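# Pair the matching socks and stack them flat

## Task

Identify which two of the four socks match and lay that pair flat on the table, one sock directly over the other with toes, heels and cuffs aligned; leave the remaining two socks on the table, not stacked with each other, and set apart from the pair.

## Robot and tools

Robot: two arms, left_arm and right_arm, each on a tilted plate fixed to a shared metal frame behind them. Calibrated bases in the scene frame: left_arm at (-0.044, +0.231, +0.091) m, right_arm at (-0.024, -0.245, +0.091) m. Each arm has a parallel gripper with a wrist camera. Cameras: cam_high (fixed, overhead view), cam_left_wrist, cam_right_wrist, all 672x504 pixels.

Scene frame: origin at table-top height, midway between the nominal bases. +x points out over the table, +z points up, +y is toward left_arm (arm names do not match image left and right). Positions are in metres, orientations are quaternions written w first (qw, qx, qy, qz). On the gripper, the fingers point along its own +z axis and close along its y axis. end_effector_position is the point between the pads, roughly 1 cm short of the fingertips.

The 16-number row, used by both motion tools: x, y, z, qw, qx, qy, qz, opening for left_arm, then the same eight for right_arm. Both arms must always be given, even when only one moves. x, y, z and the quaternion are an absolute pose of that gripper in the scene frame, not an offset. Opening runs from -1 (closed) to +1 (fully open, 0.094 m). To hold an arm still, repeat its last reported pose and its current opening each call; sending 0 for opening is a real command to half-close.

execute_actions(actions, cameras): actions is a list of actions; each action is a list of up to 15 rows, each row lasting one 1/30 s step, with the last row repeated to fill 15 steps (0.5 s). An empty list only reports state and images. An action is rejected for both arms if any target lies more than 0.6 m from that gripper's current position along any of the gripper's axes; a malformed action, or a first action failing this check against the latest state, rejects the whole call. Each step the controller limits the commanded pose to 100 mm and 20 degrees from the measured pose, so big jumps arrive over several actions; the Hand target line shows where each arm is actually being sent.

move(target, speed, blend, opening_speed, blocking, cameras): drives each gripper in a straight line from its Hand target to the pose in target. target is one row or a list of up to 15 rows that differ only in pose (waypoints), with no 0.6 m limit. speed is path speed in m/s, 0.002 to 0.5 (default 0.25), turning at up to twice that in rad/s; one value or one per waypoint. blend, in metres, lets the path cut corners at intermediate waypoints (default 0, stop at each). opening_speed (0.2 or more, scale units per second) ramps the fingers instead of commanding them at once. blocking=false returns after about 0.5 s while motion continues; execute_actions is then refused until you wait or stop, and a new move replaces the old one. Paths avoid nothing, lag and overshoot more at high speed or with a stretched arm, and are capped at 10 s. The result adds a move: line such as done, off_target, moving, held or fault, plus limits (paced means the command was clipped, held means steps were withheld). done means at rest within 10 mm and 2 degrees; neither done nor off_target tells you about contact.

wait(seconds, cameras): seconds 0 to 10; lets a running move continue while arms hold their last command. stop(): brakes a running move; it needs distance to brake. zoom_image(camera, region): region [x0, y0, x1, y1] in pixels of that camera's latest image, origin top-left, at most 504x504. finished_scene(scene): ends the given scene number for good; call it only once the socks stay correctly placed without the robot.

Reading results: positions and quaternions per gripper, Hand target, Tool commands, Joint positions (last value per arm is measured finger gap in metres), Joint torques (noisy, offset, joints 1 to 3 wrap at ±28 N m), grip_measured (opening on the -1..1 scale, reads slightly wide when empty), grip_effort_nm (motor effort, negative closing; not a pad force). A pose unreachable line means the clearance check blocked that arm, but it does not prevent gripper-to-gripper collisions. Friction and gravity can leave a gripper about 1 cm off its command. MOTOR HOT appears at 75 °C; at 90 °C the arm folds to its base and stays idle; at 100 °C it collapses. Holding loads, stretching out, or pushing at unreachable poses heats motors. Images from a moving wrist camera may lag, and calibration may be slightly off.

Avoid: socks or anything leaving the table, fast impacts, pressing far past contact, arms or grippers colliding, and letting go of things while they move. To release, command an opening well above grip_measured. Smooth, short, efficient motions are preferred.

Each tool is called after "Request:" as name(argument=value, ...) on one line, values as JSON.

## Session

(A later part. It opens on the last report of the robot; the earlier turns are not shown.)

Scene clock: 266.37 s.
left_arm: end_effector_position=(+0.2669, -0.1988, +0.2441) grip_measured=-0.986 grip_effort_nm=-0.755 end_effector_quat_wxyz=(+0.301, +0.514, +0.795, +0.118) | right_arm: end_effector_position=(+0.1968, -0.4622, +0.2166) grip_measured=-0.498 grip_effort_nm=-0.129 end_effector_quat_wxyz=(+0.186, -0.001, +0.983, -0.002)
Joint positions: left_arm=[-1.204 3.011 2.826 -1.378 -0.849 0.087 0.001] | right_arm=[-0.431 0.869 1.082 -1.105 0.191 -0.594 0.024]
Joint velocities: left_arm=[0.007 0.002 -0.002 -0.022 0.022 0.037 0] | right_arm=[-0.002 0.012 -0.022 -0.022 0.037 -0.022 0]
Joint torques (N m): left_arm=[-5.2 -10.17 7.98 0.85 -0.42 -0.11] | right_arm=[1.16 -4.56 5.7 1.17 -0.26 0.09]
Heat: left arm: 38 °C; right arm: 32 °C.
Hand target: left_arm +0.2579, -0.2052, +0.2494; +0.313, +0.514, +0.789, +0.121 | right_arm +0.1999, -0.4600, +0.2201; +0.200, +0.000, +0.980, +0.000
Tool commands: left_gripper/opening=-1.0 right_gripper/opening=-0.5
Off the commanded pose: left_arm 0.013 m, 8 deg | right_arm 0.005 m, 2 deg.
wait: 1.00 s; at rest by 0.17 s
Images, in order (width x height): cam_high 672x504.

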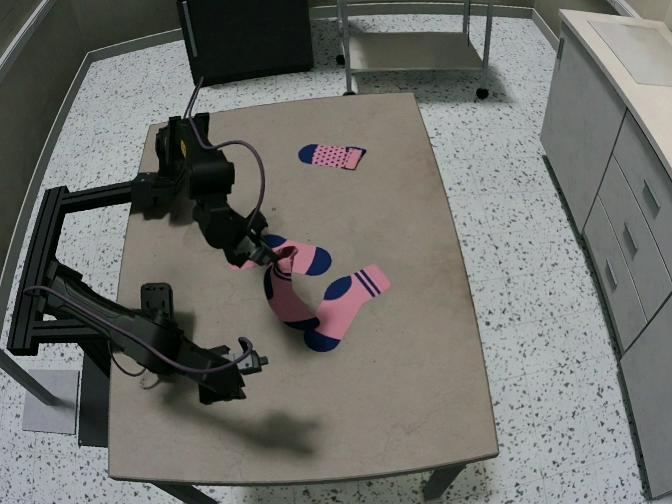

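Request:
move(target=[[0.262,-0.225,0.215,0.2506,0.5063,0.8101,0.1566,-1,0.2,-0.46,0.22,0.2,0,0.98,0,-0.5],[0.318,-0.19,0.205,0.2506,0.5063,0.8101,0.1566,-1,0.2,-0.46,0.22,0.2,0,0.98,0,-0.5],[0.372,-0.158,0.19,0.2506,0.5063,0.8101,0.1566,-1,0.2,-0.46,0.22,0.2,0,0.98,0,-0.5]], speed=0.12, blend=0.015)

Request:
zoom_image(camera="cam_high", region=[220, 200, 420, 400])

Scene clock: 272.40 s.
left_arm: end_effector_position=(+0.3640, -0.1547, +0.1665) grip_measured=-0.986 grip_effort_nm=-0.755 end_effector_quat_wxyz=(+0.238, +0.525, +0.802, +0.154) | right_arm: end_effector_position=(+0.1968, -0.4622, +0.2166) grip_measured=-0.498 grip_effort_nm=-0.129 end_effector_quat_wxyz=(+0.186, -0.001, +0.983, -0.002)
Joint positions: left_arm=[-0.972 3.08 2.829 -1.258 -0.855 0.33 0.001] | right_arm=[-0.431 0.869 1.082 -1.105 0.191 -0.594 0.024]
Joint velocities: left_arm=[-0.022 0.012 0.002 -0.037 -0.051 0.007 0] | right_arm=[-0.017 -0.012 0.002 0.022 0.037 0.022 0]
Joint torques (N m): left_arm=[-5.7 -13.57 7.82 1.13 -0.34 0.05] | right_arm=[1.16 -4.55 5.7 1.17 -0.26 0.09]
Heat: left arm: 38 °C; right arm: 33 °C.
Hand target: left_arm +0.3704, -0.1579, +0.1898; +0.267, +0.508, +0.805, +0.148 | right_arm +0.1999, -0.4600, +0.2201; +0.200, +0.000, +0.980, +0.000
Off the commanded pose: left_arm 0.025 m, 3 deg | right_arm 0.005 m, 2 deg.
elbow stopped short (left arm): the move would have taken joint 3 (elbow) straighter than the controller allows.
move: off_target (left_arm)
camera_calibration:
cam_left_wrist: T_world_to_cam=[[-0.724812, -0.507487, -0.465946, 0.264395], [-0.547443, 0.834852, -0.0576954, 0.381394], [0.418275, 0.213261, -0.88293, 0.114373], [0, 0, 0, 1]] pos_world=[0.352589, -0.208622, 0.246182]
cam_right_wrist: T_world_to_cam=[[0.127208, -0.991385, 0.0312033, -0.485792], [-0.988016, -0.129422, -0.0841042, 0.189799], [0.0874181, -0.0201306, -0.995968, 0.278935], [0, 0, 0, 1]] pos_world=[0.224937, -0.451427, 0.308931]

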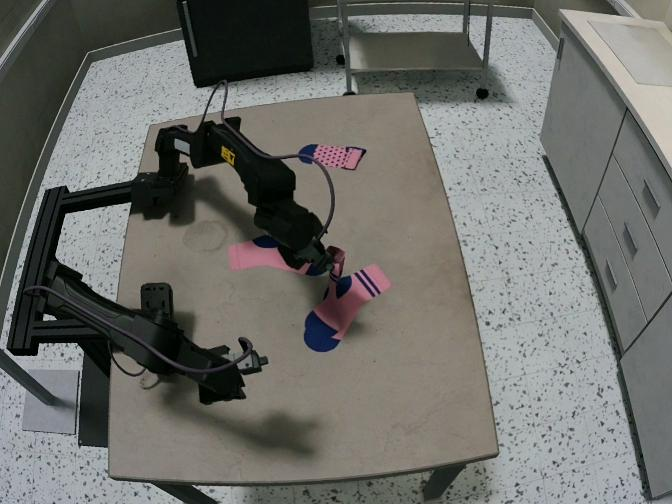

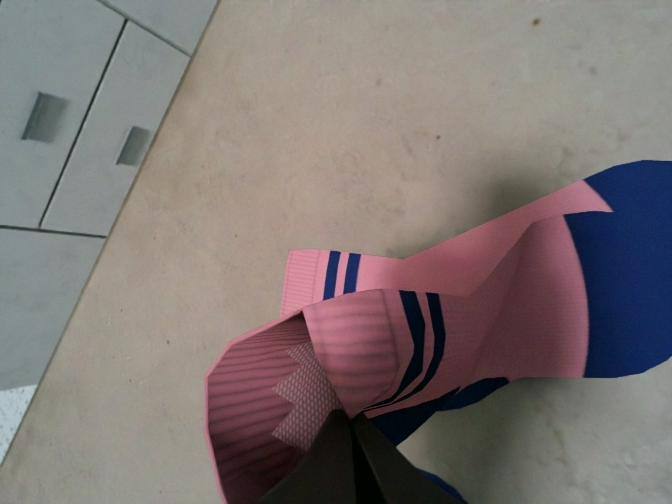

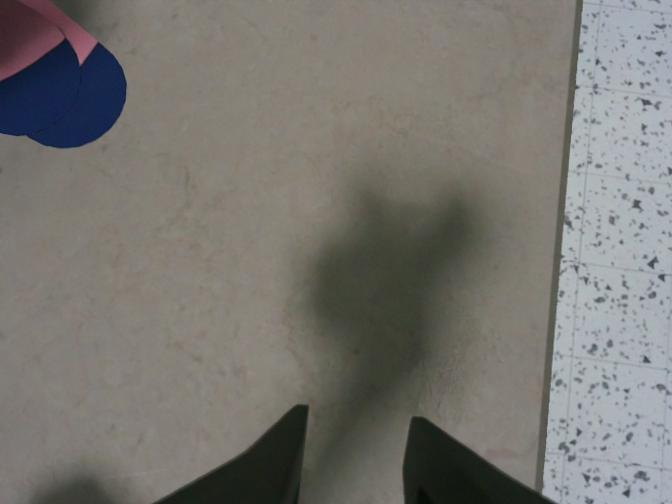

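Scaled by 2.520.

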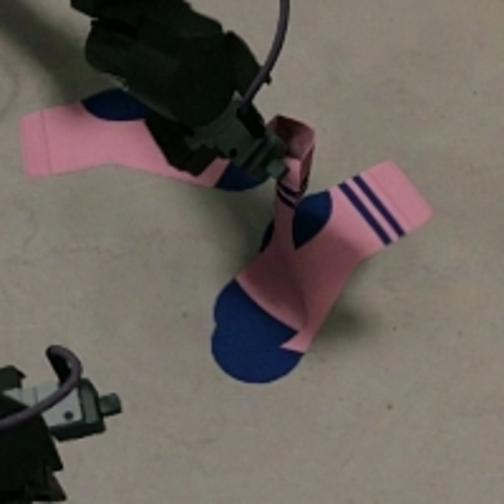

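Request:
move(target=[[0.31,-0.18,0.24,0.2506,0.5063,0.8101,0.1566,-1,0.2,-0.46,0.22,0.2,0,0.98,0,-0.5],[0.32,-0.08,0.32,0.1267,0.524,0.8385,0.0792,-1,0.2,-0.46,0.22,0.2,0,0.98,0,-0.5],[0.36,0.06,0.32,0.149,0,0.989,0,-1,0.2,-0.46,0.22,0.2,0,0.98,0,-0.5],[0.42,0.15,0.31,0.0706,-0.7036,0.7036,-0.0706,-1,0.2,-0.46,0.22,0.2,0,0.98,0,-0.5]], speed=0.2, blend=0.04)

Request:
wait(seconds=1, cameras=["cam_high"])

Request:
zoom_image(camera="cam_high", region=[220, 120, 420, 320])

Scene clock: 305.20 s.
left_arm: end_effector_position=(+0.4225, +0.1338, +0.2899) grip_measured=-0.986 grip_effort_nm=-0.745 end_effector_quat_wxyz=(+0.095, -0.684, +0.712, -0.129) | right_arm: end_effector_position=(+0.1968, -0.4622, +0.2166) grip_measured=-0.498 grip_effort_nm=-0.129 end_effector_quat_wxyz=(+0.186, -0.001, +0.983, -0.002)
Joint positions: left_arm=[-0.602 2.314 2.467 -1.562 -0.611 -2.033 0.001] | right_arm=[-0.431 0.869 1.082 -1.105 0.191 -0.594 0.024]
Joint velocities: left_arm=[-0.022 -0.022 0.007 -0.095 -0.022 0.022 0] | right_arm=[0.012 -0.017 -0.012 -0.051 -0.037 -0.007 0]
Joint torques (N m): left_arm=[-4.51 -11.26 6.97 0.68 -0.05 -0.03] | right_arm=[1.17 -4.55 5.7 1.17 -0.26 0.09]
Heat: left arm: 42 °C; right arm: 33 °C.
Hand target: left_arm +0.4233, +0.1467, +0.3117; -0.099, +0.693, -0.698, +0.153 | right_arm +0.1999, -0.4600, +0.2201; +0.200, +0.000, +0.980, +0.000
Off the commanded pose: left_arm 0.026 m, 8 deg | right_arm 0.005 m, 2 deg.
elbow stopped short (left arm): the move would have taken joint 3 (elbow) straighter than the controller allows.
joint sent to its limit (left arm) — joint 4 (wrist pitch), lower limit. The joint targets are off in position and orientation.
move: off_target (left_arm)
camera_calibration:
cam_left_wrist: T_world_to_cam=[[0.947321, 0.0874456, 0.308119, -0.499758], [-0.0148706, -0.948962, 0.31504, 0.0852491], [0.319942, -0.303026, -0.897671, 0.252241], [0, 0, 0, 1]] pos_world=[0.393997, 0.201035, 0.353557]
cam_right_wrist: T_world_to_cam=[[0.127208, -0.991385, 0.0312033, -0.485792], [-0.988016, -0.129422, -0.0841042, 0.189799], [0.0874181, -0.0201306, -0.995968, 0.278935], [0, 0, 0, 1]] pos_world=[0.224937, -0.451427, 0.308931]

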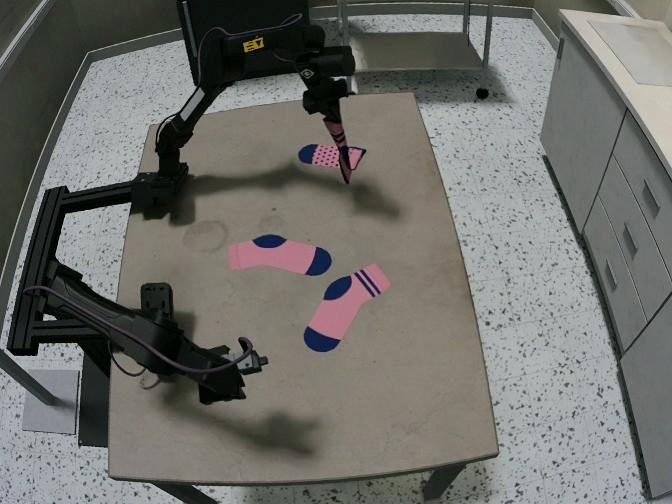

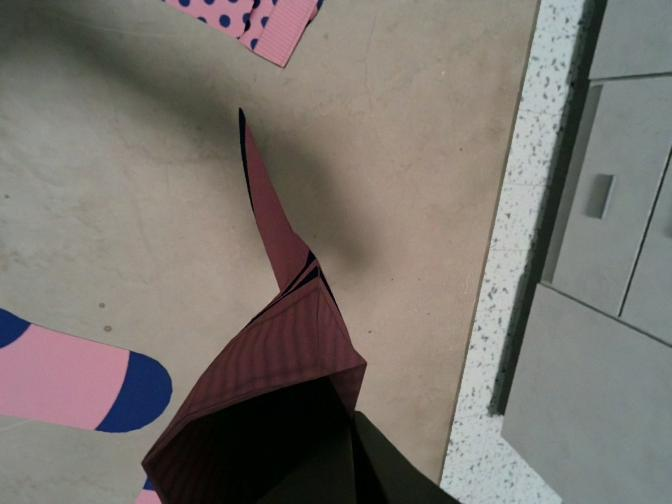

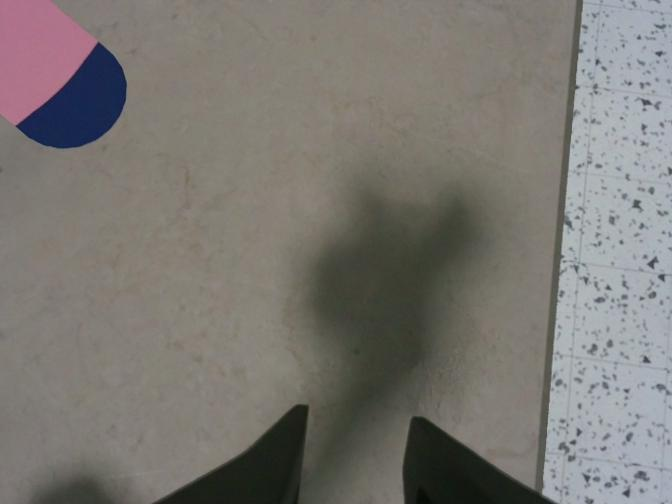

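Scene clock: 306.20 s.
left_arm: end_effector_position=(+0.4225, +0.1337, +0.2899) grip_measured=-0.986 grip_effort_nm=-0.740 end_effector_quat_wxyz=(+0.095, -0.684, +0.712, -0.129) | right_arm: end_effector_position=(+0.1968, -0.4622, +0.2166) grip_measured=-0.498 grip_effort_nm=-0.134 end_effector_quat_wxyz=(+0.186, -0.001, +0.983, -0.002)
Joint positions: left_arm=[-0.602 2.314 2.467 -1.562 -0.61 -2.034 0.001] | right_arm=[-0.431 0.869 1.082 -1.105 0.191 -0.594 0.024]
Joint velocities: left_arm=[-0.007 -0.007 -0.002 -0.081 0.051 0.007 0] | right_arm=[0.002 -0.002 -0.002 -0.007 -0.007 -0.007 0.001]
Joint torques (N m): left_arm=[-4.62 -11.51 6.86 0.64 -0.07 -0.06] | right_arm=[1.16 -4.56 5.7 1.17 -0.26 0.09]
Heat: left arm: 42 °C; right arm: 33 °C.
Hand target: left_arm +0.4233, +0.1467, +0.3117; -0.099, +0.693, -0.698, +0.153 | right_arm +0.1999, -0.4600, +0.2201; +0.200, +0.000, +0.980, +0.000
Tool commands: left_gripper/opening=-1.0 right_gripper/opening=-0.5
Off the commanded pose: left_arm 0.026 m, 8 deg | right_arm 0.005 m, 2 deg.
wait: 1.00 s; at rest by 0.17 s
Images, in order (width x height): cam_high 672x504.

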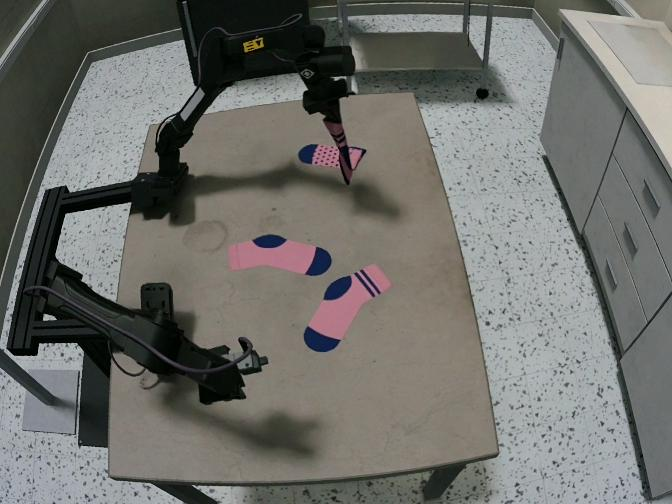

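Scaled by 2.520.

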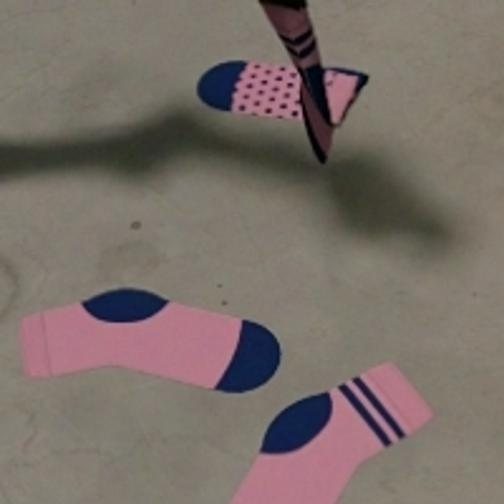

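Request:
move(target=[[0.425,0.148,0.245,0.05,-0.7053,0.7053,-0.05,-1,0.2,-0.46,0.22,0.2,0,0.98,0,-0.5],[0.36,0.148,0.22,0.0353,-0.706,0.706,-0.0353,-1,0.2,-0.46,0.22,0.2,0,0.98,0,-0.5],[0.30,0.148,0.19,0,-0.7071,0.7071,0,-1,0.2,-0.46,0.22,0.2,0,0.98,0,-0.5],[0.235,0.148,0.12,0,-0.7071,0.7071,0,-1,0.2,-0.46,0.22,0.2,0,0.98,0,-0.5],[0.19,0.148,0.02,0,-0.7071,0.7071,0,-1,0.2,-0.46,0.22,0.2,0,0.98,0,-0.5]], speed=0.13, blend=0.02)

Request:
zoom_image(camera="cam_high", region=[220, 120, 420, 320])

Scene clock: 314.23 s.
left_arm: end_effector_position=(+0.1845, +0.1537, +0.0259) grip_measured=-0.986 grip_effort_nm=-0.750 end_effector_quat_wxyz=(+0.014, +0.696, -0.717, +0.012) | right_arm: end_effector_position=(+0.1968, -0.4622, +0.2166) grip_measured=-0.498 grip_effort_nm=-0.134 end_effector_quat_wxyz=(+0.186, -0.002, +0.983, -0.002)
Joint positions: left_arm=[-0.492 1.885 0.721 -0.514 -0.462 -2.093 0.001] | right_arm=[-0.431 0.869 1.082 -1.105 0.19 -0.594 0.024]
Joint velocities: left_arm=[0.002 0.002 0.002 -0.022 -0.051 0.051 -0.001] | right_arm=[-0.007 0.017 0.002 0.022 -0.007 -0.037 -0.001]
Joint torques (N m): left_arm=[-2.4 -3.95 3.26 0.44 -0.11 -0.05] | right_arm=[1.17 -4.56 5.7 1.17 -0.26 0.09]
Heat: left arm: 42 °C; right arm: 33 °C.
Hand target: left_arm +0.1847, +0.1548, +0.0228; +0.009, +0.699, -0.715, +0.009 | right_arm +0.1999, -0.4600, +0.2201; +0.200, +0.000, +0.980, +0.001
Off the commanded pose: left_arm 0.010 m, 3 deg | right_arm 0.005 m, 2 deg.
joint sent to its limit (left arm) — joint 6 (wrist roll), lower limit. The joint targets are off in position, not in orientation.
move: off_target (left_arm)
camera_calibration:
cam_left_wrist: T_world_to_cam=[[0.995956, 0.0897165, -0.00465381, -0.195898], [0.087281, -0.95405, 0.286653, 0.166462], [0.0212775, -0.2859, -0.958023, 0.1515], [0, 0, 0, 1]] pos_world=[0.177354, 0.219702, 0.0965118]
cam_right_wrist: T_world_to_cam=[[0.127316, -0.99138, 0.0309381, -0.485702], [-0.987983, -0.129513, -0.0843522, 0.189848], [0.0876319, -0.0198269, -0.995956, 0.279042], [0, 0, 0, 1]] pos_world=[0.224951, -0.451395, 0.308954]

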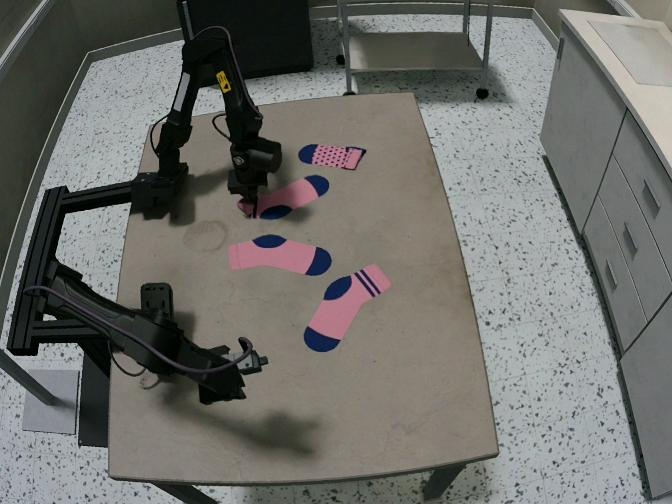

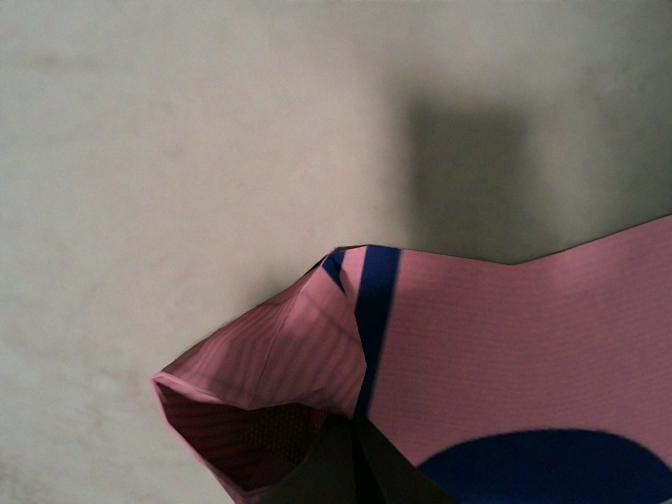

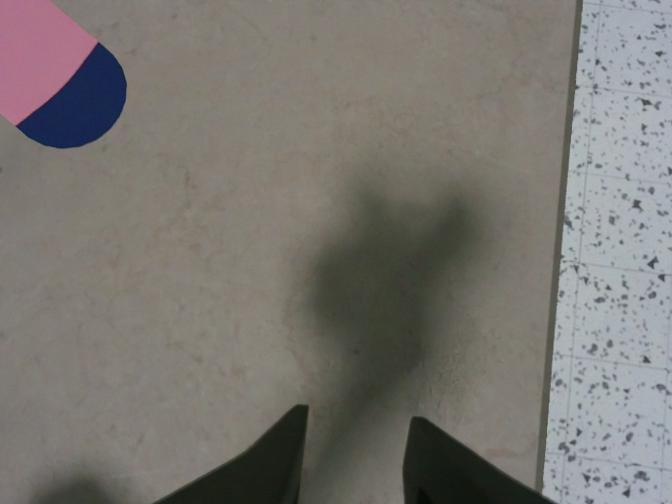

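Scaled by 2.520.

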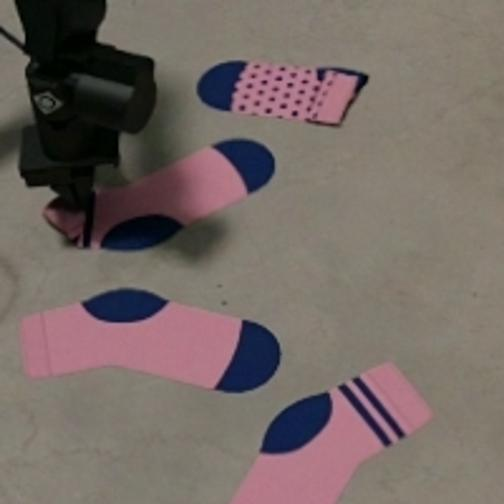

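Clean lay. Releasing and parking the left arm, then picking with the right.

Request:
move(target=[0.187,0.15,0.012,0,-0.7,0.714,0,-0.5,0.2,-0.46,0.22,0.2,0,0.98,0,-0.5], opening_speed=0.6, cameras=[])

Request:
move(target=[[0.187,0.15,0.12,0,-0.7,0.714,0,-0.5,0.2,-0.46,0.22,0.2,0,0.98,0,-0.5],[0.25,0.3,0.30,0.2,0,0.98,0,-0.5,0.2,-0.46,0.22,0.2,0,0.98,0,-0.5],[0.24,0.36,0.30,0.2,0,0.98,0,-0.5,0.2,-0.46,0.22,0.2,0,0.98,0,-0.5]], speed=0.25, blend=0.03, cameras=["cam_high"])

Request:
move(target=[[0.24,0.36,0.30,0.2,0,0.98,0,-0.5,0.3,-0.15,0.25,0.1,0,0.99,0,-0.1],[0.24,0.36,0.30,0.2,0,0.98,0,-0.5,0.22,0.12,0.13,0,-0.7071,0.7071,0,-0.1]], speed=0.25, blend=0.05)

Request:
zoom_image(camera="cam_high", region=[220, 120, 420, 320])

Scene clock: 321.20 s.
left_arm: end_effector_position=(+0.1824, +0.1507, +0.0138) grip_measured=-0.502 grip_effort_nm=0.105 end_effector_quat_wxyz=(+0.008, +0.693, -0.721, +0.001) | right_arm: end_effector_position=(+0.1968, -0.4622, +0.2166) grip_measured=-0.498 grip_effort_nm=-0.134 end_effector_quat_wxyz=(+0.186, -0.002, +0.983, -0.002)
Joint positions: left_arm=[-0.492 1.944 0.721 -0.473 -0.477 -2.093 0.023] | right_arm=[-0.431 0.869 1.082 -1.105 0.19 -0.594 0.024]
Joint velocities: left_arm=[0.007 -0.002 -0.002 0.066 0.022 0.037 0] | right_arm=[-0.012 -0.002 -0.002 -0.051 0.066 -0.022 -0.001]
Joint torques (N m): left_arm=[-2.47 -4.11 4.44 0.36 -0.13 -0.08] | right_arm=[1.16 -4.55 5.7 1.17 -0.26 0.08]
Heat: left arm: 40 °C; right arm: 33 °C.
Hand target: left_arm +0.1868, +0.1504, +0.0120; +0.002, +0.697, -0.717, +0.003 | right_arm +0.1999, -0.4600, +0.2201; +0.200, +0.000, +0.980, +0.000
Off the commanded pose: left_arm 0.005 m, 1 deg | right_arm 0.005 m, 2 deg.
joint sent to its limit (left arm) — joint 6 (wrist roll), lower limit. The joint targets still meet the commanded pose.
move: done
No camera images: "cameras" was empty.

Scene clock: 326.00 s.
left_arm: end_effector_position=(+0.2472, +0.3521, +0.2944) grip_measured=-0.502 grip_effort_nm=0.110 end_effector_quat_wxyz=(+0.197, +0.004, +0.980, +0.000) | right_arm: end_effector_position=(+0.1968, -0.4622, +0.2166) grip_measured=-0.498 grip_effort_nm=-0.134 end_effector_quat_wxyz=(+0.186, -0.002, +0.983, -0.002)
Joint positions: left_arm=[-0.383 1.2 1.412 -1.4 -0.629 -0.184 0.023] | right_arm=[-0.431 0.869 1.082 -1.105 0.19 -0.594 0.024]
Joint velocities: left_arm=[-0.007 -0.007 -0.017 -0.037 -0.007 -0.051 -0.002] | right_arm=[0.007 0.032 0.012 -0.037 0.095 -0.081 0]
Joint torques (N m): left_arm=[-0.95 -1.22 6.35 0.86 -0.02 0.03] | right_arm=[1.17 -4.55 5.7 1.17 -0.26 0.09]
Heat: left arm: 39 °C; right arm: 33 °C.
Hand target: left_arm +0.2486, +0.3542, +0.2985; +0.201, +0.002, +0.979, -0.002 | right_arm +0.1999, -0.4600, +0.2201; +0.200, +0.000, +0.980, +0.000
Off the commanded pose: left_arm 0.012 m, 1 deg | right_arm 0.005 m, 2 deg.
move: off_target (left_arm)
Images, in order (width x height): cam_high 672x504.

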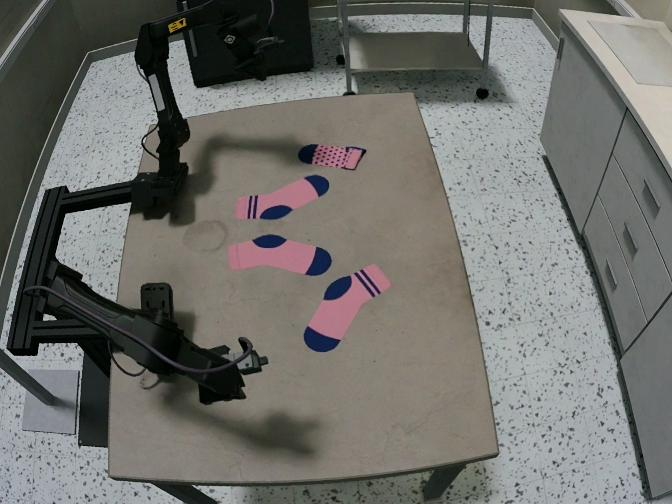

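Scene clock: 331.43 s.
left_arm: end_effector_position=(+0.2428, +0.3542, +0.2945) grip_measured=-0.502 grip_effort_nm=0.100 end_effector_quat_wxyz=(+0.193, +0.007, +0.981, +0.002) | right_arm: end_effector_position=(+0.2315, +0.1218, +0.1334) grip_measured=-0.102 grip_effort_nm=0.095 end_effector_quat_wxyz=(-0.022, +0.699, -0.715, -0.002)
Joint positions: left_arm=[-0.383 1.191 1.412 -1.418 -0.629 -0.184 0.023] | right_arm=[1.072 2.836 2.286 -1.358 0.356 -0.421 0.042]
Joint velocities: left_arm=[-0.007 -0.002 -0.007 -0.066 -0.007 -0.051 0] | right_arm=[0.002 0.002 -0.012 -0.095 -0.007 0.007 -0.001]
Joint torques (N m): left_arm=[-0.83 -2.55 6.19 0.75 -0.08 -0.02] | right_arm=[6.17 -11.7 8.08 0.27 -0.11 -0.09]
Heat: left arm: 39 °C; right arm: 33 °C.
Hand target: left_arm +0.2402, +0.3600, +0.3000; +0.200, +0.000, +0.980, +0.000 | right_arm +0.2226, +0.1277, +0.1295; -0.015, +0.709, -0.705, -0.002
Off the commanded pose: left_arm 0.008 m, 1 deg | right_arm 0.012 m, 3 deg.
move: off_target (right_arm)
camera_calibration:
cam_left_wrist: T_world_to_cam=[[0.0963805, -0.994483, 0.0414138, 0.318156], [-0.986133, -0.101053, -0.131644, 0.357311], [0.135103, -0.0281516, -0.990432, 0.355513], [0, 0, 0, 1]] pos_world=[0.273662, 0.362517, 0.385973]
cam_right_wrist: T_world_to_cam=[[0.994635, 0.102832, 0.0112336, -0.240092], [0.0966983, -0.962852, 0.252121, 0.0982389], [0.0367423, -0.249682, -0.967631, 0.240784], [0, 0, 0, 1]] pos_world=[0.220457, 0.179398, 0.210919]

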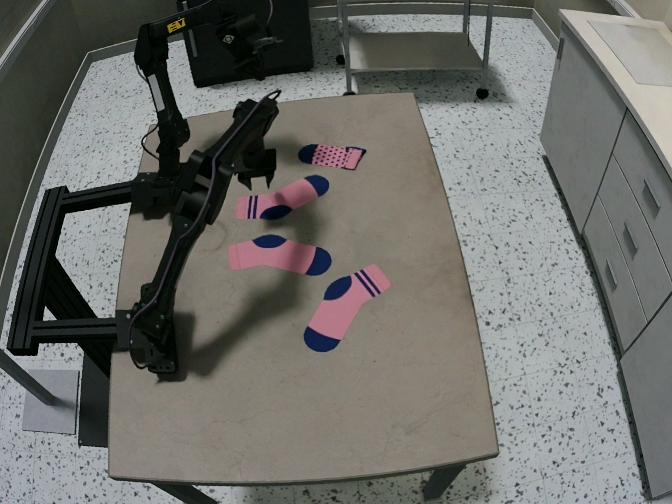

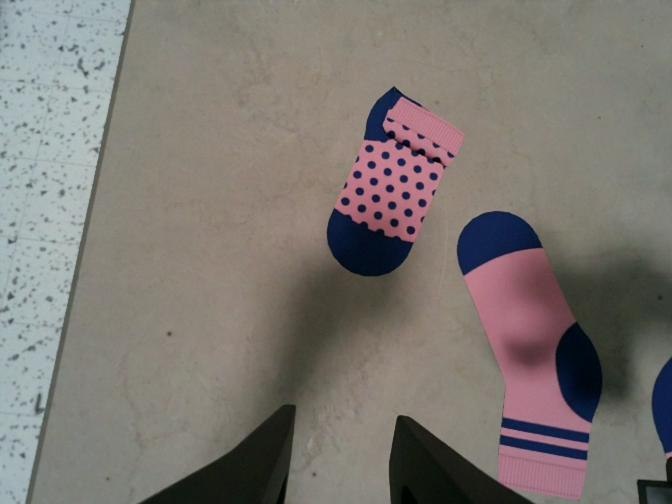

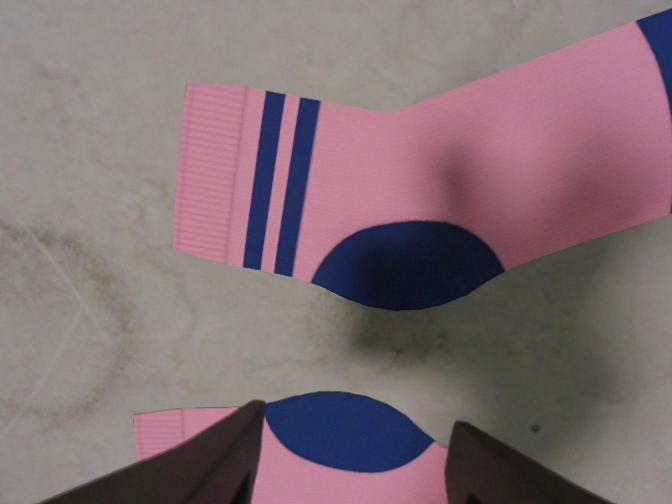

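Scaled by 2.520.

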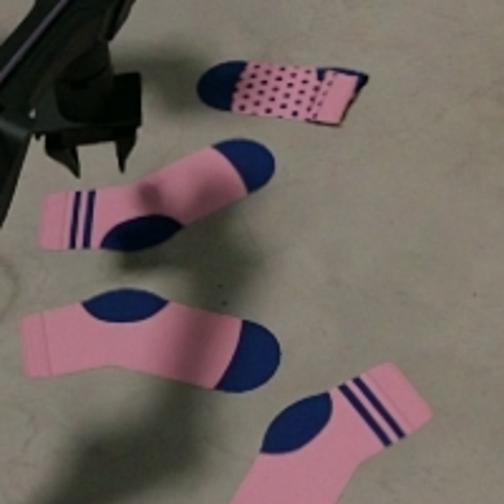

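Request:
move(target=[0.24,0.36,0.30,0.2,0,0.98,0,-0.5,0.147,0.164,0.06,0,-0.682,0.7314,0,-0.1], speed=0.15, cameras=["cam_right_wrist"])

Scene clock: 338.80 s.
left_arm: end_effector_position=(+0.2428, +0.3542, +0.2945) grip_measured=-0.502 grip_effort_nm=0.105 end_effector_quat_wxyz=(+0.193, +0.007, +0.981, +0.002) | right_arm: end_effector_position=(+0.1564, +0.1628, +0.0723) grip_measured=-0.102 grip_effort_nm=0.090 end_effector_quat_wxyz=(-0.008, +0.680, -0.733, -0.002)
Joint positions: left_arm=[-0.383 1.191 1.412 -1.418 -0.629 -0.184 0.023] | right_arm=[1.196 2.971 2.203 -1.205 0.299 -0.239 0.042]
Joint velocities: left_arm=[-0.002 -0.027 0.002 -0.007 -0.007 -0.022 -0.001] | right_arm=[-0.007 -0.002 -0.002 0.022 -0.066 -0.007 -0.001]
Joint torques (N m): left_arm=[-0.9 -2.66 6.34 0.77 -0.07 -0.02] | right_arm=[5 -12.9 5.22 0.62 -0.1 0.1]
Heat: left arm: 38 °C; right arm: 34 °C.
Hand target: left_arm +0.2402, +0.3599, +0.2999; +0.200, +0.000, +0.980, +0.000 | right_arm +0.1467, +0.1648, +0.0599; -0.001, +0.683, -0.731, -0.001
Off the commanded pose: left_arm 0.008 m, 1 deg | right_arm 0.016 m, 1 deg.
move: off_target (right_arm)
camera_calibration:
cam_right_wrist: T_world_to_cam=[[0.998585, 0.0519695, -0.0112409, -0.15961], [0.0530784, -0.961823, 0.268477, 0.165848], [0.0031409, -0.268694, -0.96322, 0.202676], [0, 0, 0, 1]] pos_world=[0.149945, 0.222269, 0.148902]
Images, in order (width x height): cam_right_wrist 672x504.

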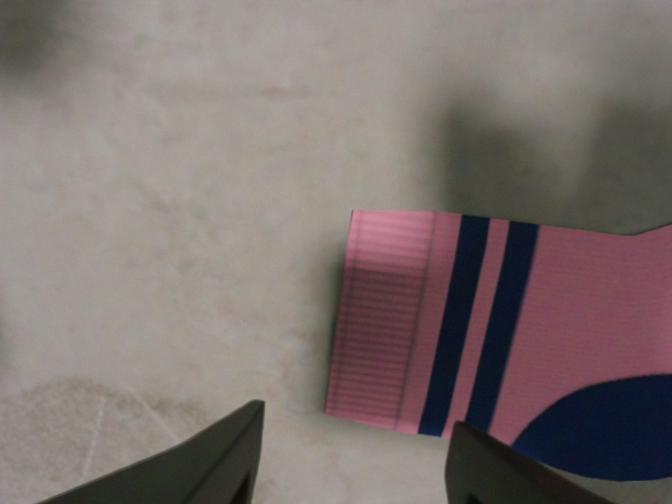

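Request:
move(target=[[0.24,0.36,0.30,0.2,0,0.98,0,-0.5,0.151,0.160,0.03,0,-0.682,0.7314,0,-0.1],[0.24,0.36,0.30,0.2,0,0.98,0,-0.5,0.151,0.160,-0.002,0,-0.682,0.7314,0,-0.1]], speed=0.1, cameras=["cam_right_wrist"])

Scene clock: 344.70 s.
left_arm: end_effector_position=(+0.2428, +0.3542, +0.2945) grip_measured=-0.502 grip_effort_nm=0.105 end_effector_quat_wxyz=(+0.193, +0.007, +0.981, +0.002) | right_arm: end_effector_position=(+0.1581, +0.1640, +0.0211) grip_measured=-0.102 grip_effort_nm=0.095 end_effector_quat_wxyz=(-0.012, +0.677, -0.736, -0.006)
Joint positions: left_arm=[-0.383 1.191 1.412 -1.418 -0.629 -0.184 0.023] | right_arm=[1.159 3.012 2.085 -1.024 0.311 -0.269 0.042]
Joint velocities: left_arm=[-0.002 0.007 -0.017 0.007 -0.081 0.095 -0.001] | right_arm=[0.002 -0.007 -0.002 -0.066 0.022 -0.037 0]
Joint torques (N m): left_arm=[-0.9 -2.52 6.26 0.76 -0.08 0.01] | right_arm=[3.84 -11.79 4.33 0.8 0 -0.12]
Heat: left arm: 37 °C; right arm: 35 °C.
Hand target: left_arm +0.2402, +0.3599, +0.2999; +0.200, +0.000, +0.980, +0.000 | right_arm +0.1514, +0.1596, -0.0015; +0.000, +0.682, -0.732, +0.000
Off the commanded pose: left_arm 0.008 m, 1 deg | right_arm 0.024 m, 2 deg.
move: off_target (right_arm)
camera_calibration:
cam_right_wrist: T_world_to_cam=[[0.999028, 0.043006, -0.00971683, -0.16052], [0.0440572, -0.965223, 0.257689, 0.182838], [0.00170327, -0.257866, -0.966179, 0.152112], [0, 0, 0, 1]] pos_world=[0.15205, 0.222608, 0.0982923]
Images, in order (width x height): cam_right_wrist 672x504.

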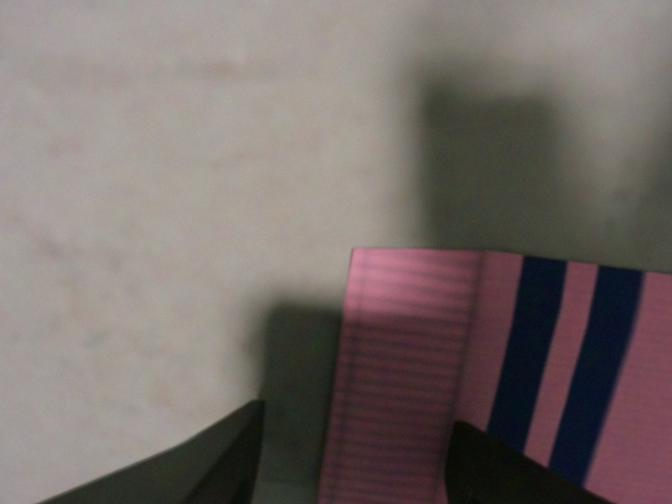

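Request:
move(target=[0.24,0.36,0.30,0.2,0,0.98,0,-0.5,0.151,0.160,-0.003,0,-0.682,0.7314,0,-1], opening_speed=0.8, cameras=["cam_right_wrist"])

Scene clock: 348.00 s.
left_arm: end_effector_position=(+0.2428, +0.3542, +0.2945) grip_measured=-0.502 grip_effort_nm=0.110 end_effector_quat_wxyz=(+0.193, +0.007, +0.981, +0.002) | right_arm: end_effector_position=(+0.1618, +0.1680, +0.0213) grip_measured=-0.983 grip_effort_nm=-0.926 end_effector_quat_wxyz=(-0.024, +0.675, -0.737, -0.005)
Joint positions: left_arm=[-0.383 1.191 1.412 -1.418 -0.629 -0.184 0.023] | right_arm=[1.159 3.012 2.085 -1.002 0.323 -0.272 0.001]
Joint velocities: left_arm=[-0.012 0.022 -0.002 0.022 -0.007 0.007 0.001] | right_arm=[0.017 0.002 -0.027 0.051 -0.007 -0.022 0.001]
Joint torques (N m): left_arm=[-0.91 -2.51 6.22 0.76 -0.12 0] | right_arm=[3.78 -12.05 3.92 0.66 -0.1 -0.07]
Heat: left arm: 37 °C; right arm: 36 °C.
Hand target: left_arm +0.2402, +0.3599, +0.2999; +0.200, +0.000, +0.980, +0.000 | right_arm +0.1510, +0.1594, -0.0023; +0.000, -0.682, +0.731, +0.000
Off the commanded pose: left_arm 0.008 m, 1 deg | right_arm 0.028 m, 3 deg.
move: off_target (right_arm)
camera_calibration:
cam_right_wrist: T_world_to_cam=[[0.999181, 0.0394781, 0.00893163, -0.164275], [0.0361098, -0.96912, 0.243932, 0.188776], [0.0182858, -0.24341, -0.969751, 0.148313], [0, 0, 0, 1]] pos_world=[0.154612, 0.225532, 0.0992455]
Images, in order (width x height): cam_right_wrist 672x504.

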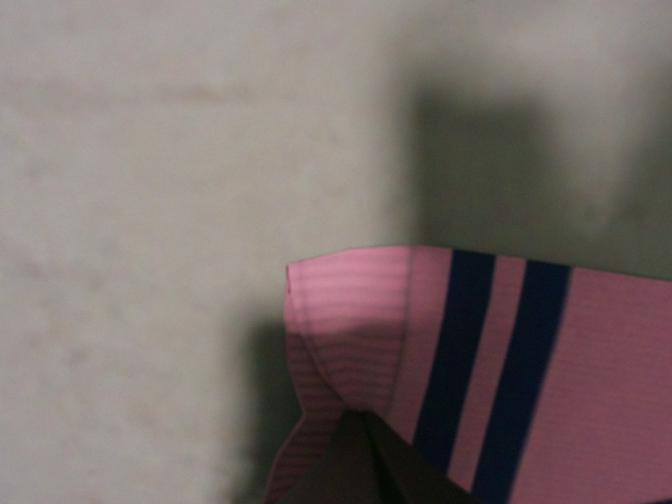

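Request:
move(target=[[0.24,0.36,0.30,0.2,0,0.98,0,-0.5,0.19,0.15,0.13,0,-0.682,0.7314,0,-1],[0.24,0.36,0.30,0.2,0,0.98,0,-0.5,0.25,0.06,0.31,0.0706,-0.55,0.83,-0.05,-1],[0.24,0.36,0.30,0.2,0,0.98,0,-0.5,0.27,-0.08,0.32,0.149,0,0.989,0,-1],[0.24,0.36,0.30,0.2,0,0.98,0,-0.5,0.273,-0.205,0.31,0.1267,0.524,0.8385,0.0792,-1]], speed=0.22, blend=0.04)

Request:
wait(seconds=1, cameras=["cam_high"])

Request:
zoom_image(camera="cam_high", region=[220, 200, 420, 400])

Scene clock: 362.03 s.
left_arm: end_effector_position=(+0.2428, +0.3542, +0.2945) grip_measured=-0.502 grip_effort_nm=0.105 end_effector_quat_wxyz=(+0.193, +0.007, +0.981, +0.002) | right_arm: end_effector_position=(+0.2761, -0.2017, +0.3119) grip_measured=-0.983 grip_effort_nm=-0.916 end_effector_quat_wxyz=(+0.124, +0.524, +0.838, +0.090)
Joint positions: left_arm=[-0.383 1.191 1.412 -1.418 -0.629 -0.184 0.023] | right_arm=[0.853 1.701 1.636 -1.554 0.636 1.91 0.001]
Joint velocities: left_arm=[0.012 -0.007 -0.002 0.037 0.037 -0.007 0.001] | right_arm=[-0.017 0.002 -0.007 -0.066 0.007 -0.007 -0.003]
Joint torques (N m): left_arm=[-0.95 -2.59 6.12 0.76 -0.07 -0.02] | right_arm=[3.04 -5.91 4.03 0.68 0.29 0.08]
Heat: left arm: 36 °C; right arm: 37 °C.
Hand target: left_arm +0.2402, +0.3599, +0.2999; +0.200, +0.000, +0.980, +0.000 | right_arm +0.2731, -0.2094, +0.3108; +0.130, +0.524, +0.837, +0.083
Off the commanded pose: left_arm 0.008 m, 1 deg | right_arm 0.005 m, 1 deg.
joint sent to its limit (right arm) — joint 4 (wrist pitch), lower limit. The joint targets are off in position, not in orientation.
move: done
camera_calibration:
cam_left_wrist: T_world_to_cam=[[0.0963805, -0.994483, 0.0414138, 0.318156], [-0.986133, -0.101053, -0.131644, 0.357311], [0.135103, -0.0281516, -0.990432, 0.355513], [0, 0, 0, 1]] pos_world=[0.273662, 0.362517, 0.385973]
cam_right_wrist: T_world_to_cam=[[-0.788911, -0.545264, -0.283385, 0.200461], [-0.594197, 0.794461, 0.125546, 0.3221], [0.156682, 0.267431, -0.950753, 0.396932], [0, 0, 0, 1]] pos_world=[0.287345, -0.252744, 0.393754]

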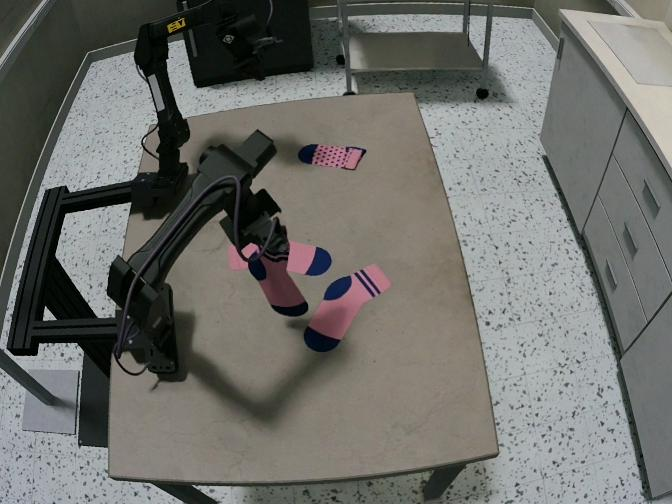

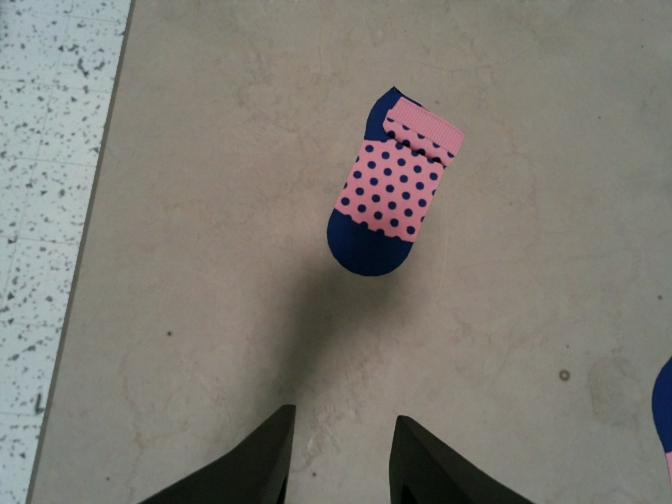

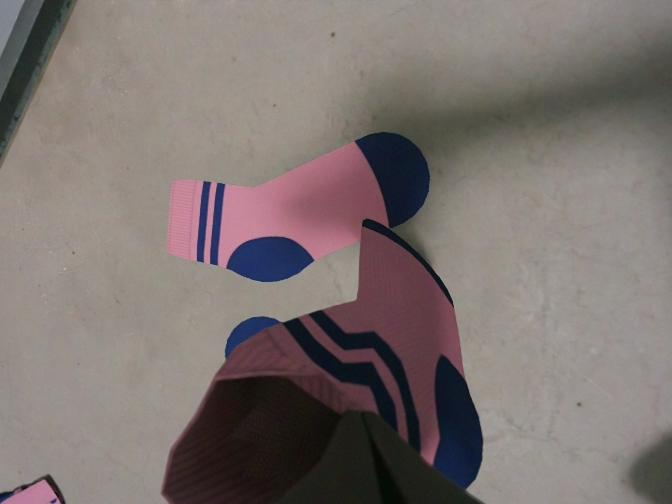

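Scene clock: 363.03 s.
left_arm: end_effector_position=(+0.2428, +0.3542, +0.2945) grip_measured=-0.502 grip_effort_nm=0.110 end_effector_quat_wxyz=(+0.193, +0.007, +0.981, +0.002) | right_arm: end_effector_position=(+0.2761, -0.2017, +0.3119) grip_measured=-0.983 grip_effort_nm=-0.911 end_effector_quat_wxyz=(+0.124, +0.524, +0.838, +0.090)
Joint positions: left_arm=[-0.383 1.191 1.412 -1.418 -0.629 -0.184 0.023] | right_arm=[0.853 1.701 1.636 -1.554 0.636 1.91 0.001]
Joint velocities: left_arm=[-0.002 0.012 0.002 -0.007 0.037 0.095 -0.001] | right_arm=[0.002 -0.017 -0.012 -0.037 -0.051 -0.007 0]
Joint torques (N m): left_arm=[-0.85 -2.5 6.22 0.78 -0.05 -0.07] | right_arm=[3.04 -5.93 4.04 0.67 0.29 0.08]
Heat: left arm: 36 °C; right arm: 37 °C.
Hand target: left_arm +0.2402, +0.3599, +0.2999; +0.200, +0.000, +0.980, +0.000 | right_arm +0.2731, -0.2094, +0.3109; +0.130, +0.525, +0.837, +0.083
Tool commands: left_gripper/opening=-0.5 right_gripper/opening=-1.0
Off the commanded pose: left_arm 0.008 m, 1 deg | right_arm 0.005 m, 1 deg.
wait: 1.00 s; at rest by 0.17 s
Images, in order (width x height): cam_high 672x504.

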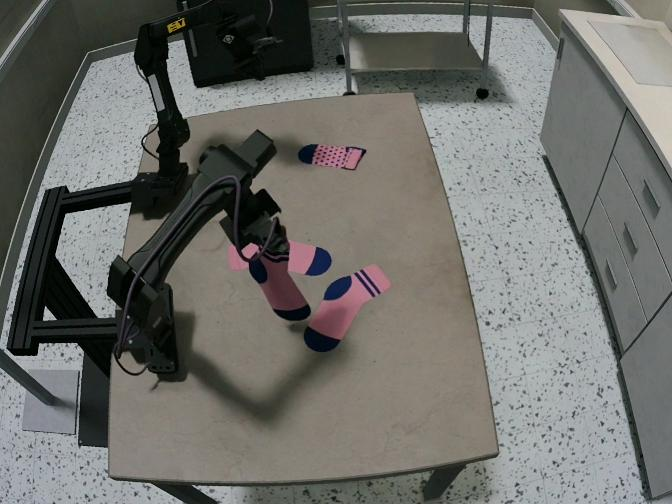

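Scaled by 2.520.

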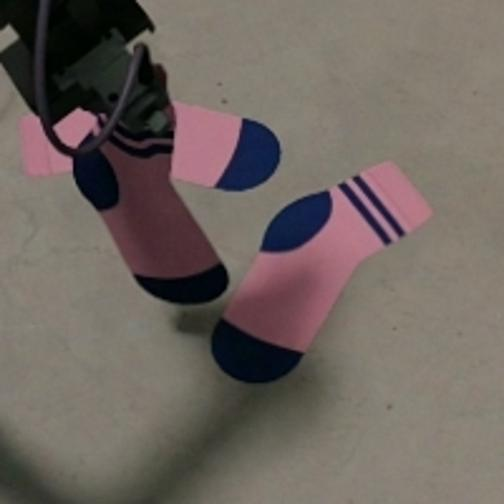

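Request:
move(target=[0.24,0.36,0.30,0.2,0,0.98,0,-0.5,0.292,-0.232,0.25,0.1267,0.524,0.8385,0.0792,-1], speed=0.1, cameras=["cam_right_wrist","cam_high"])

Request:
zoom_image(camera="cam_high", region=[220, 200, 420, 400])

Scene clock: 369.17 s.
left_arm: end_effector_position=(+0.2428, +0.3542, +0.2945) grip_measured=-0.502 grip_effort_nm=0.105 end_effector_quat_wxyz=(+0.193, +0.007, +0.981, +0.002) | right_arm: end_effector_position=(+0.2937, -0.2290, +0.2493) grip_measured=-0.983 grip_effort_nm=-0.916 end_effector_quat_wxyz=(+0.120, +0.525, +0.839, +0.073)
Joint positions: left_arm=[-0.383 1.191 1.412 -1.418 -0.629 -0.184 0.023] | right_arm=[0.666 1.611 1.378 -1.29 0.64 1.699 0.001]
Joint velocities: left_arm=[0.002 0.007 -0.012 0.037 0.051 -0.066 0] | right_arm=[-0.022 0.012 -0.027 0.007 -0.051 0.022 0.001]
Joint torques (N m): left_arm=[-0.83 -2.5 6.11 0.73 -0.05 0.01] | right_arm=[3.19 -6.74 4.29 0.96 0.21 -0.08]
Heat: left arm: 36 °C; right arm: 36 °C.
Hand target: left_arm +0.2402, +0.3599, +0.2999; +0.200, +0.000, +0.980, +0.000 | right_arm +0.2926, -0.2326, +0.2502; +0.128, +0.524, +0.838, +0.077
Off the commanded pose: left_arm 0.008 m, 1 deg | right_arm 0.004 m, 1 deg.
move: done
camera_calibration:
cam_right_wrist: T_world_to_cam=[[-0.79756, -0.548284, -0.251559, 0.175603], [-0.587843, 0.800014, 0.120072, 0.362895], [0.135417, 0.243642, -0.960365, 0.345157], [0, 0, 0, 1]] pos_world=[0.30664, -0.278136, 0.332078]
Images, in order (width x height): cam_high 672x504, cam_right_wrist 672x504.

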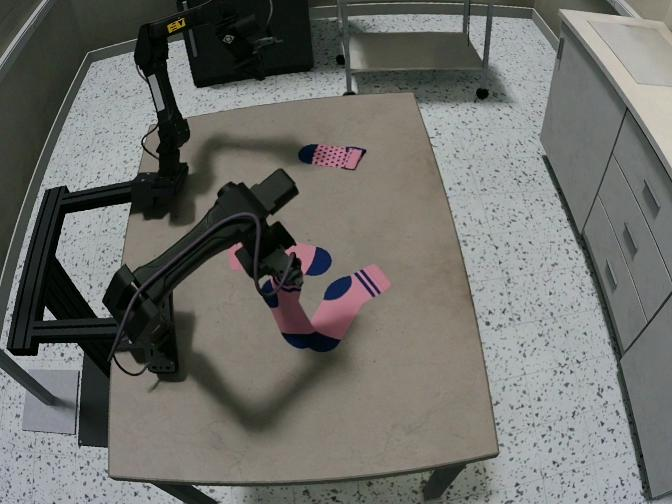

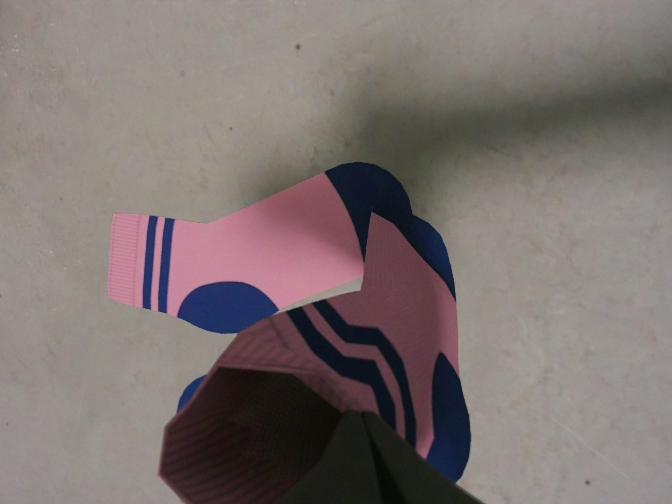

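Scaled by 2.520.

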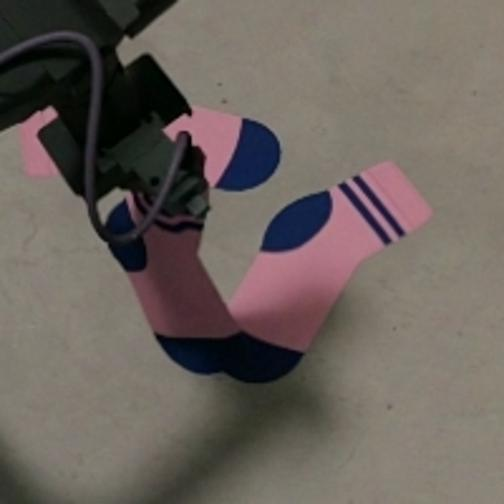

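Request:
move(target=[[0.24,0.36,0.30,0.2,0,0.98,0,-0.5,0.322,-0.23,0.25,0.1267,0.524,0.8385,0.0792,-1],[0.24,0.36,0.30,0.2,0,0.98,0,-0.5,0.322,-0.23,0.225,0.1,0.524,0.84,0.06,-1],[0.24,0.36,0.30,0.2,0,0.98,0,-0.5,0.375,-0.187,0.205,0.1,0.524,0.84,0.06,-1]], speed=0.1, blend=0.01, cameras=["cam_right_wrist","cam_high"])

Request:
zoom_image(camera="cam_high", region=[220, 200, 420, 400])

Scene clock: 376.83 s.
left_arm: end_effector_position=(+0.2428, +0.3542, +0.2945) grip_measured=-0.502 grip_effort_nm=0.105 end_effector_quat_wxyz=(+0.193, +0.007, +0.981, +0.002) | right_arm: end_effector_position=(+0.3663, -0.1898, +0.2015) grip_measured=-0.983 grip_effort_nm=-0.911 end_effector_quat_wxyz=(+0.097, +0.523, +0.845, +0.050)
Joint positions: left_arm=[-0.383 1.191 1.412 -1.418 -0.629 -0.184 0.023] | right_arm=[0.553 1.944 1.593 -1.167 0.613 1.594 0.001]
Joint velocities: left_arm=[0.007 -0.007 -0.002 0.007 -0.022 0.022 -0.001] | right_arm=[0.012 0.002 0.007 -0.007 -0.095 -0.022 0.001]
Joint torques (N m): left_arm=[-1.06 -2.45 6.23 0.76 -0.05 -0.03] | right_arm=[4.46 -7.25 7.92 0.84 0.07 -0.08]
Heat: left arm: 36 °C; right arm: 35 °C.
Hand target: left_arm +0.2402, +0.3599, +0.2999; +0.200, +0.000, +0.980, +0.000 | right_arm +0.3749, -0.1870, +0.2049; +0.101, +0.525, +0.843, +0.059
Off the commanded pose: left_arm 0.008 m, 1 deg | right_arm 0.010 m, 1 deg.
move: done
camera_calibration:
cam_right_wrist: T_world_to_cam=[[-0.808149, -0.557274, -0.190634, 0.232938], [-0.584712, 0.797996, 0.145993, 0.373207], [0.0707668, 0.22945, -0.970744, 0.303009], [0, 0, 0, 1]] pos_world=[0.385024, -0.237533, 0.284064]
Images, in order (width x height): cam_high 672x504, cam_right_wrist 672x504.

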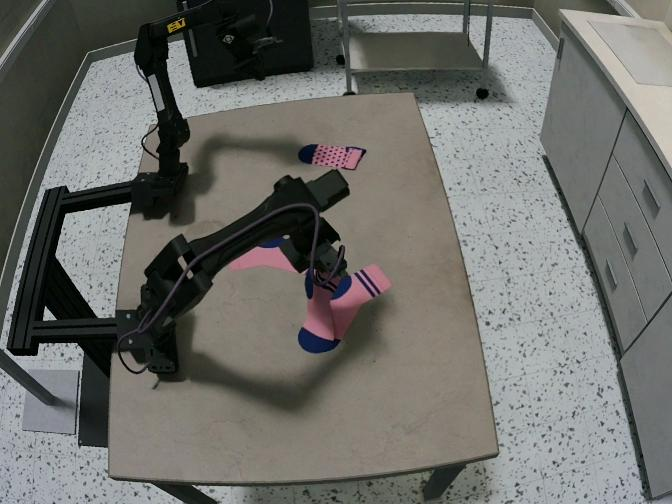

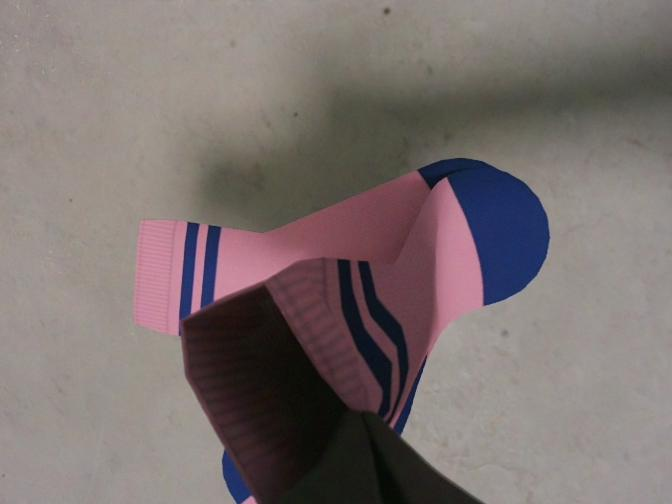

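Scaled by 2.520.

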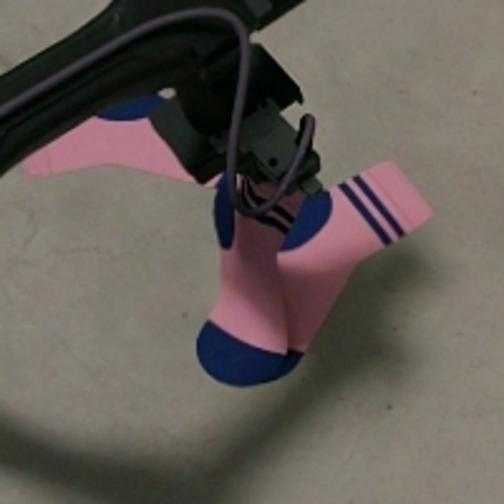

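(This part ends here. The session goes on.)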